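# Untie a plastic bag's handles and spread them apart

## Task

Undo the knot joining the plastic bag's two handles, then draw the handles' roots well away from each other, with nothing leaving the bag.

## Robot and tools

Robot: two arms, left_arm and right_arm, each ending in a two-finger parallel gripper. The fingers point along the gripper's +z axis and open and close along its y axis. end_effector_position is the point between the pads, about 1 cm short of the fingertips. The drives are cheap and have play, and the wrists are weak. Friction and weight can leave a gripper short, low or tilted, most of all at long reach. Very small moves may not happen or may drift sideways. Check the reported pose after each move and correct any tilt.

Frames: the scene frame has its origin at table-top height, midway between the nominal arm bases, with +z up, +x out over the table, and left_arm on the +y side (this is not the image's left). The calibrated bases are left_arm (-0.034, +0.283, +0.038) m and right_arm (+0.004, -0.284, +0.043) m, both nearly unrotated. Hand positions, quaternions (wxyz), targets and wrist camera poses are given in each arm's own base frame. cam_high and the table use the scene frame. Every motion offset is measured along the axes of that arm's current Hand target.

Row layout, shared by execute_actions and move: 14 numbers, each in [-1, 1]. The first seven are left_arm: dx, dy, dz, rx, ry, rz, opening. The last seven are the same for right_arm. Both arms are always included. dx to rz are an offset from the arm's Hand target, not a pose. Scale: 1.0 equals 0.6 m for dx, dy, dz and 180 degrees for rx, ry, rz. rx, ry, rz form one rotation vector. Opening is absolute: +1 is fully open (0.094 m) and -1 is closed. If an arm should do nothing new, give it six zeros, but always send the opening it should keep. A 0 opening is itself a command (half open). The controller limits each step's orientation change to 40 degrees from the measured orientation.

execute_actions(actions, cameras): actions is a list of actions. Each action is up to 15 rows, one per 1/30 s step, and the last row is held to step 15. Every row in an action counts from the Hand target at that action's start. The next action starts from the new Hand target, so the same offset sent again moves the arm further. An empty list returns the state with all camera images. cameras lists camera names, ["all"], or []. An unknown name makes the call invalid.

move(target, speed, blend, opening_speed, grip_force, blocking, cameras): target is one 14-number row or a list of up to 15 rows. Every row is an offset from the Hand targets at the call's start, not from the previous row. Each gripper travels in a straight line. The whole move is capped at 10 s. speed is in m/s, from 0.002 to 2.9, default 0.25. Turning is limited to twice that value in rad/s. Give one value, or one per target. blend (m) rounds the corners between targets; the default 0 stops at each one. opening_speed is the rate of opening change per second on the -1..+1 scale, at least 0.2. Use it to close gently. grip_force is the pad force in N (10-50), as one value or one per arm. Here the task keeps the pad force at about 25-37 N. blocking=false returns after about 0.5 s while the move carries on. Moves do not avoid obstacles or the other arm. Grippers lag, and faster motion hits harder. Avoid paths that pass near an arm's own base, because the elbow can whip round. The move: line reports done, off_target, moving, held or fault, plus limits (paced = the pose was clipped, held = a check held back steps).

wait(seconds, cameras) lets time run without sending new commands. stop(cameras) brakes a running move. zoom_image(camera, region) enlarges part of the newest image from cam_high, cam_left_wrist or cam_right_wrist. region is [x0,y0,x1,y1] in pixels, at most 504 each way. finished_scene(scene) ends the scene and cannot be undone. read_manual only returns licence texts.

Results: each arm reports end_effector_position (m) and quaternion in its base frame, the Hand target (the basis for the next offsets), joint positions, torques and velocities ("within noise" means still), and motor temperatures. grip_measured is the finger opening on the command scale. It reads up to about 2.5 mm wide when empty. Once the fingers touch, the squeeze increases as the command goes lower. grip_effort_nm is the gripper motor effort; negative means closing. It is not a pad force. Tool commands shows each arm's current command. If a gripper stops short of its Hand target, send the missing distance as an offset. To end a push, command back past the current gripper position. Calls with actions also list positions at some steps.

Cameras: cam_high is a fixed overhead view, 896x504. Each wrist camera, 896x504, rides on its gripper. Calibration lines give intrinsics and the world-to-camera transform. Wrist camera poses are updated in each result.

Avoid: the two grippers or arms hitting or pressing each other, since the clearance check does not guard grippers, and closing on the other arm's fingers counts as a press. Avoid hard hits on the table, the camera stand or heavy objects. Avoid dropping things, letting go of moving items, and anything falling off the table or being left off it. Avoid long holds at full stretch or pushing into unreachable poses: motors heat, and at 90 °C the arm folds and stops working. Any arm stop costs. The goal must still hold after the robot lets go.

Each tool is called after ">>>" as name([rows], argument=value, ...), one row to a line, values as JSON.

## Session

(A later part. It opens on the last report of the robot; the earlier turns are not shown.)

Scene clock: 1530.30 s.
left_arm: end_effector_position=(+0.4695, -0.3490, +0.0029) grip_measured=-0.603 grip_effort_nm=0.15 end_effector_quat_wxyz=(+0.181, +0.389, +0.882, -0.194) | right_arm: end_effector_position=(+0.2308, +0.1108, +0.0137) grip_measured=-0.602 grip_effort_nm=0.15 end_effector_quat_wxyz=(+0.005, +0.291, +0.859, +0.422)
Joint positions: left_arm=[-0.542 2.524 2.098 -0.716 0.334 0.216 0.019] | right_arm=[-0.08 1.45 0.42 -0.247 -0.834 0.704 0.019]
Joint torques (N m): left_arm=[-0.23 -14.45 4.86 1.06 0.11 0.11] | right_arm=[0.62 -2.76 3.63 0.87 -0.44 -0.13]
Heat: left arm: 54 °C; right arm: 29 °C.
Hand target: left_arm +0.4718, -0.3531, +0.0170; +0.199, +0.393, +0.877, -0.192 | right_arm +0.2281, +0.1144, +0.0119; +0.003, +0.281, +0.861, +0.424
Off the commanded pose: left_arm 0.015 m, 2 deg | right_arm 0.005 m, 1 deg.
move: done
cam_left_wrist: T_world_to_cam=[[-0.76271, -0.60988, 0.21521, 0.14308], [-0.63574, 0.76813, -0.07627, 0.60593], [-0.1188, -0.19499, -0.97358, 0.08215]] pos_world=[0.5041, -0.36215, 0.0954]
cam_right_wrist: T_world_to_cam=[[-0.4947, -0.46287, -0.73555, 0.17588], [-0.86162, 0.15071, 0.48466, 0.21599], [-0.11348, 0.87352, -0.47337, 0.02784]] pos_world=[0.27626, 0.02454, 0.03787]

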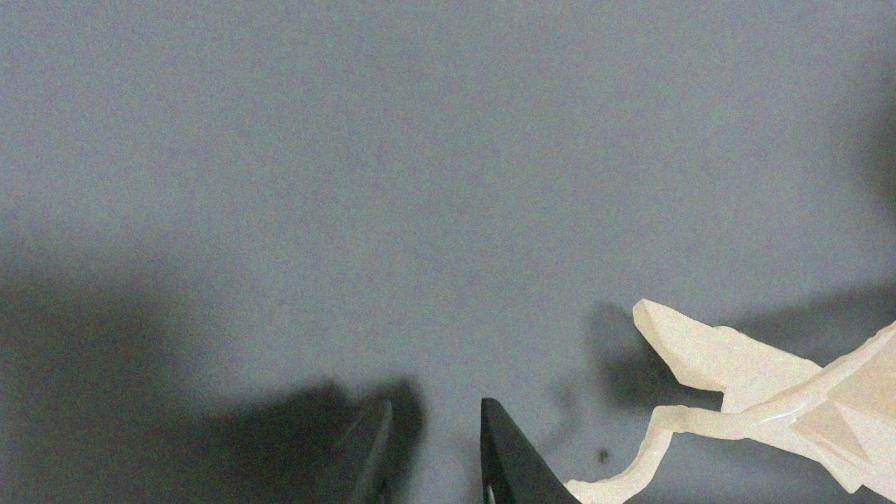

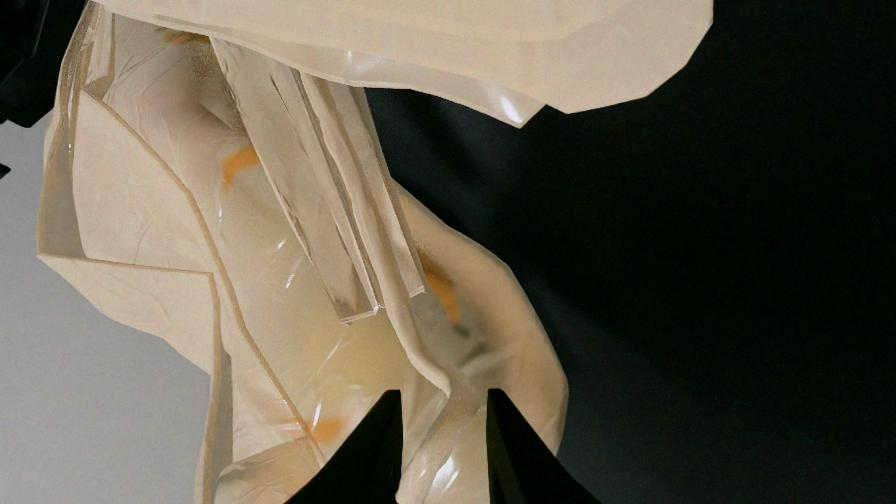

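>>> move(target=[0,0,-0.2,0,0,0,-0.6, 0,0,-0.2,0,0,0,-0.6], speed=0.15, cameras=["all"])

>>> zoom_image(camera="cam_high", region=[320, 210, 520, 370])

Scene clock: 1541.03 s.
left_arm: end_effector_position=(+0.4538, -0.2956, +0.0923) grip_measured=-0.603 grip_effort_nm=0.14 end_effector_quat_wxyz=(+0.184, +0.387, +0.885, -0.182) | right_arm: end_effector_position=(+0.1958, +0.0307, +0.0845) grip_measured=-0.602 grip_effort_nm=0.15 end_effector_quat_wxyz=(-0.003, +0.291, +0.855, +0.430)
Joint positions: left_arm=[-0.471 2.277 2.023 -0.907 0.337 0.282 0.019] | right_arm=[-0.566 1.399 0.715 -1.176 -0.852 -0.041 0.019]
Joint torques (N m): left_arm=[0.25 -15.24 5.11 0.71 0.46 0.24] | right_arm=[-0.28 -2.88 6.65 -0.4 -0.36 -0.21]
Motor temperatures (°C): left_arm=[21 57 43 23 19 17 20] | right_arm=[18 24 29 27 20 17 20]
Heat: left arm: 57 °C; right arm: 29 °C.
Hand target: left_arm +0.4479, -0.2940, +0.1186; +0.199, +0.393, +0.877, -0.192 | right_arm +0.1989, +0.0269, +0.0887; +0.003, +0.281, +0.861, +0.424
Off the commanded pose: left_arm 0.027 m, 2 deg | right_arm 0.007 m, 2 deg.
move: off_target (left_arm)
cam_left_wrist: T_world_to_cam=[[-0.75789, -0.62302, 0.19353, 0.14033], [-0.6442, 0.76154, -0.0712, 0.56334], [-0.10302, -0.17863, -0.97851, 0.17586]] pos_world=[0.48737, -0.31016, 0.18504]
cam_right_wrist: T_world_to_cam=[[-0.50055, -0.44955, -0.73983, 0.17463], [-0.85721, 0.13793, 0.49616, 0.16216], [-0.121, 0.88254, -0.4544, 0.1269]] pos_world=[0.24177, -0.05585, 0.1064]

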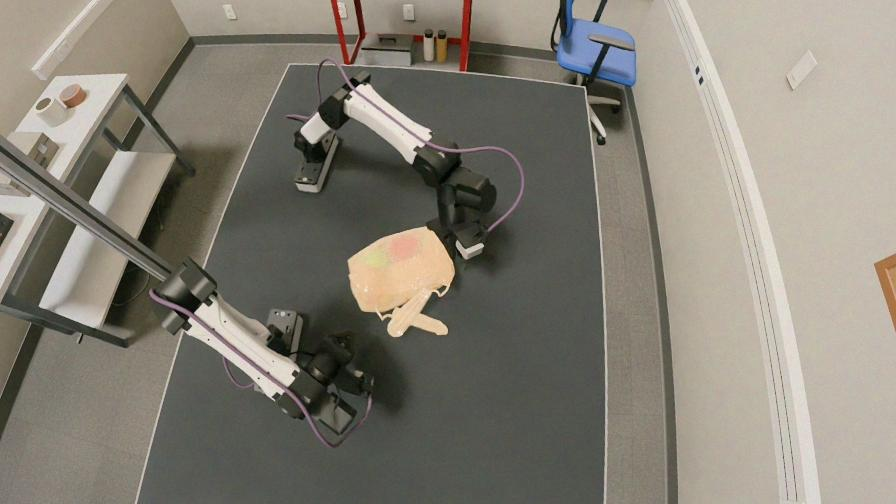

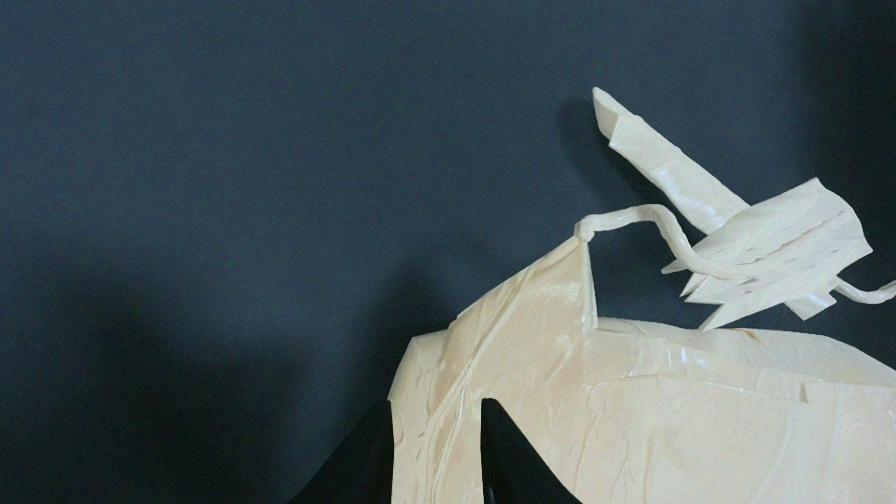

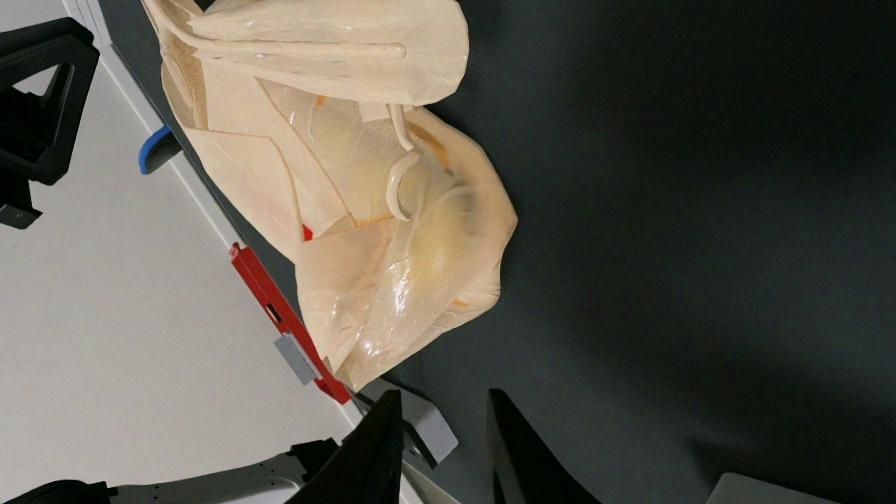

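Scaled by 2.520 from the camera's image (finer frame: 1280x720).

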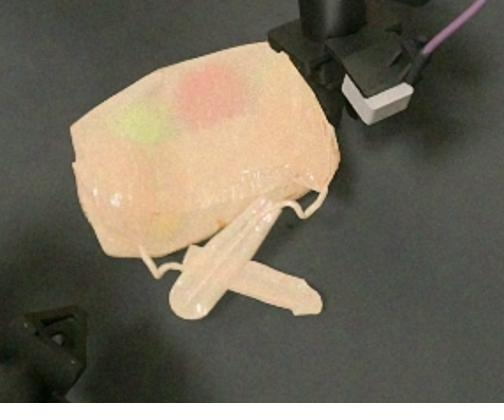

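>>> finished_scene(scene=1)

The scene is finished: the task was done.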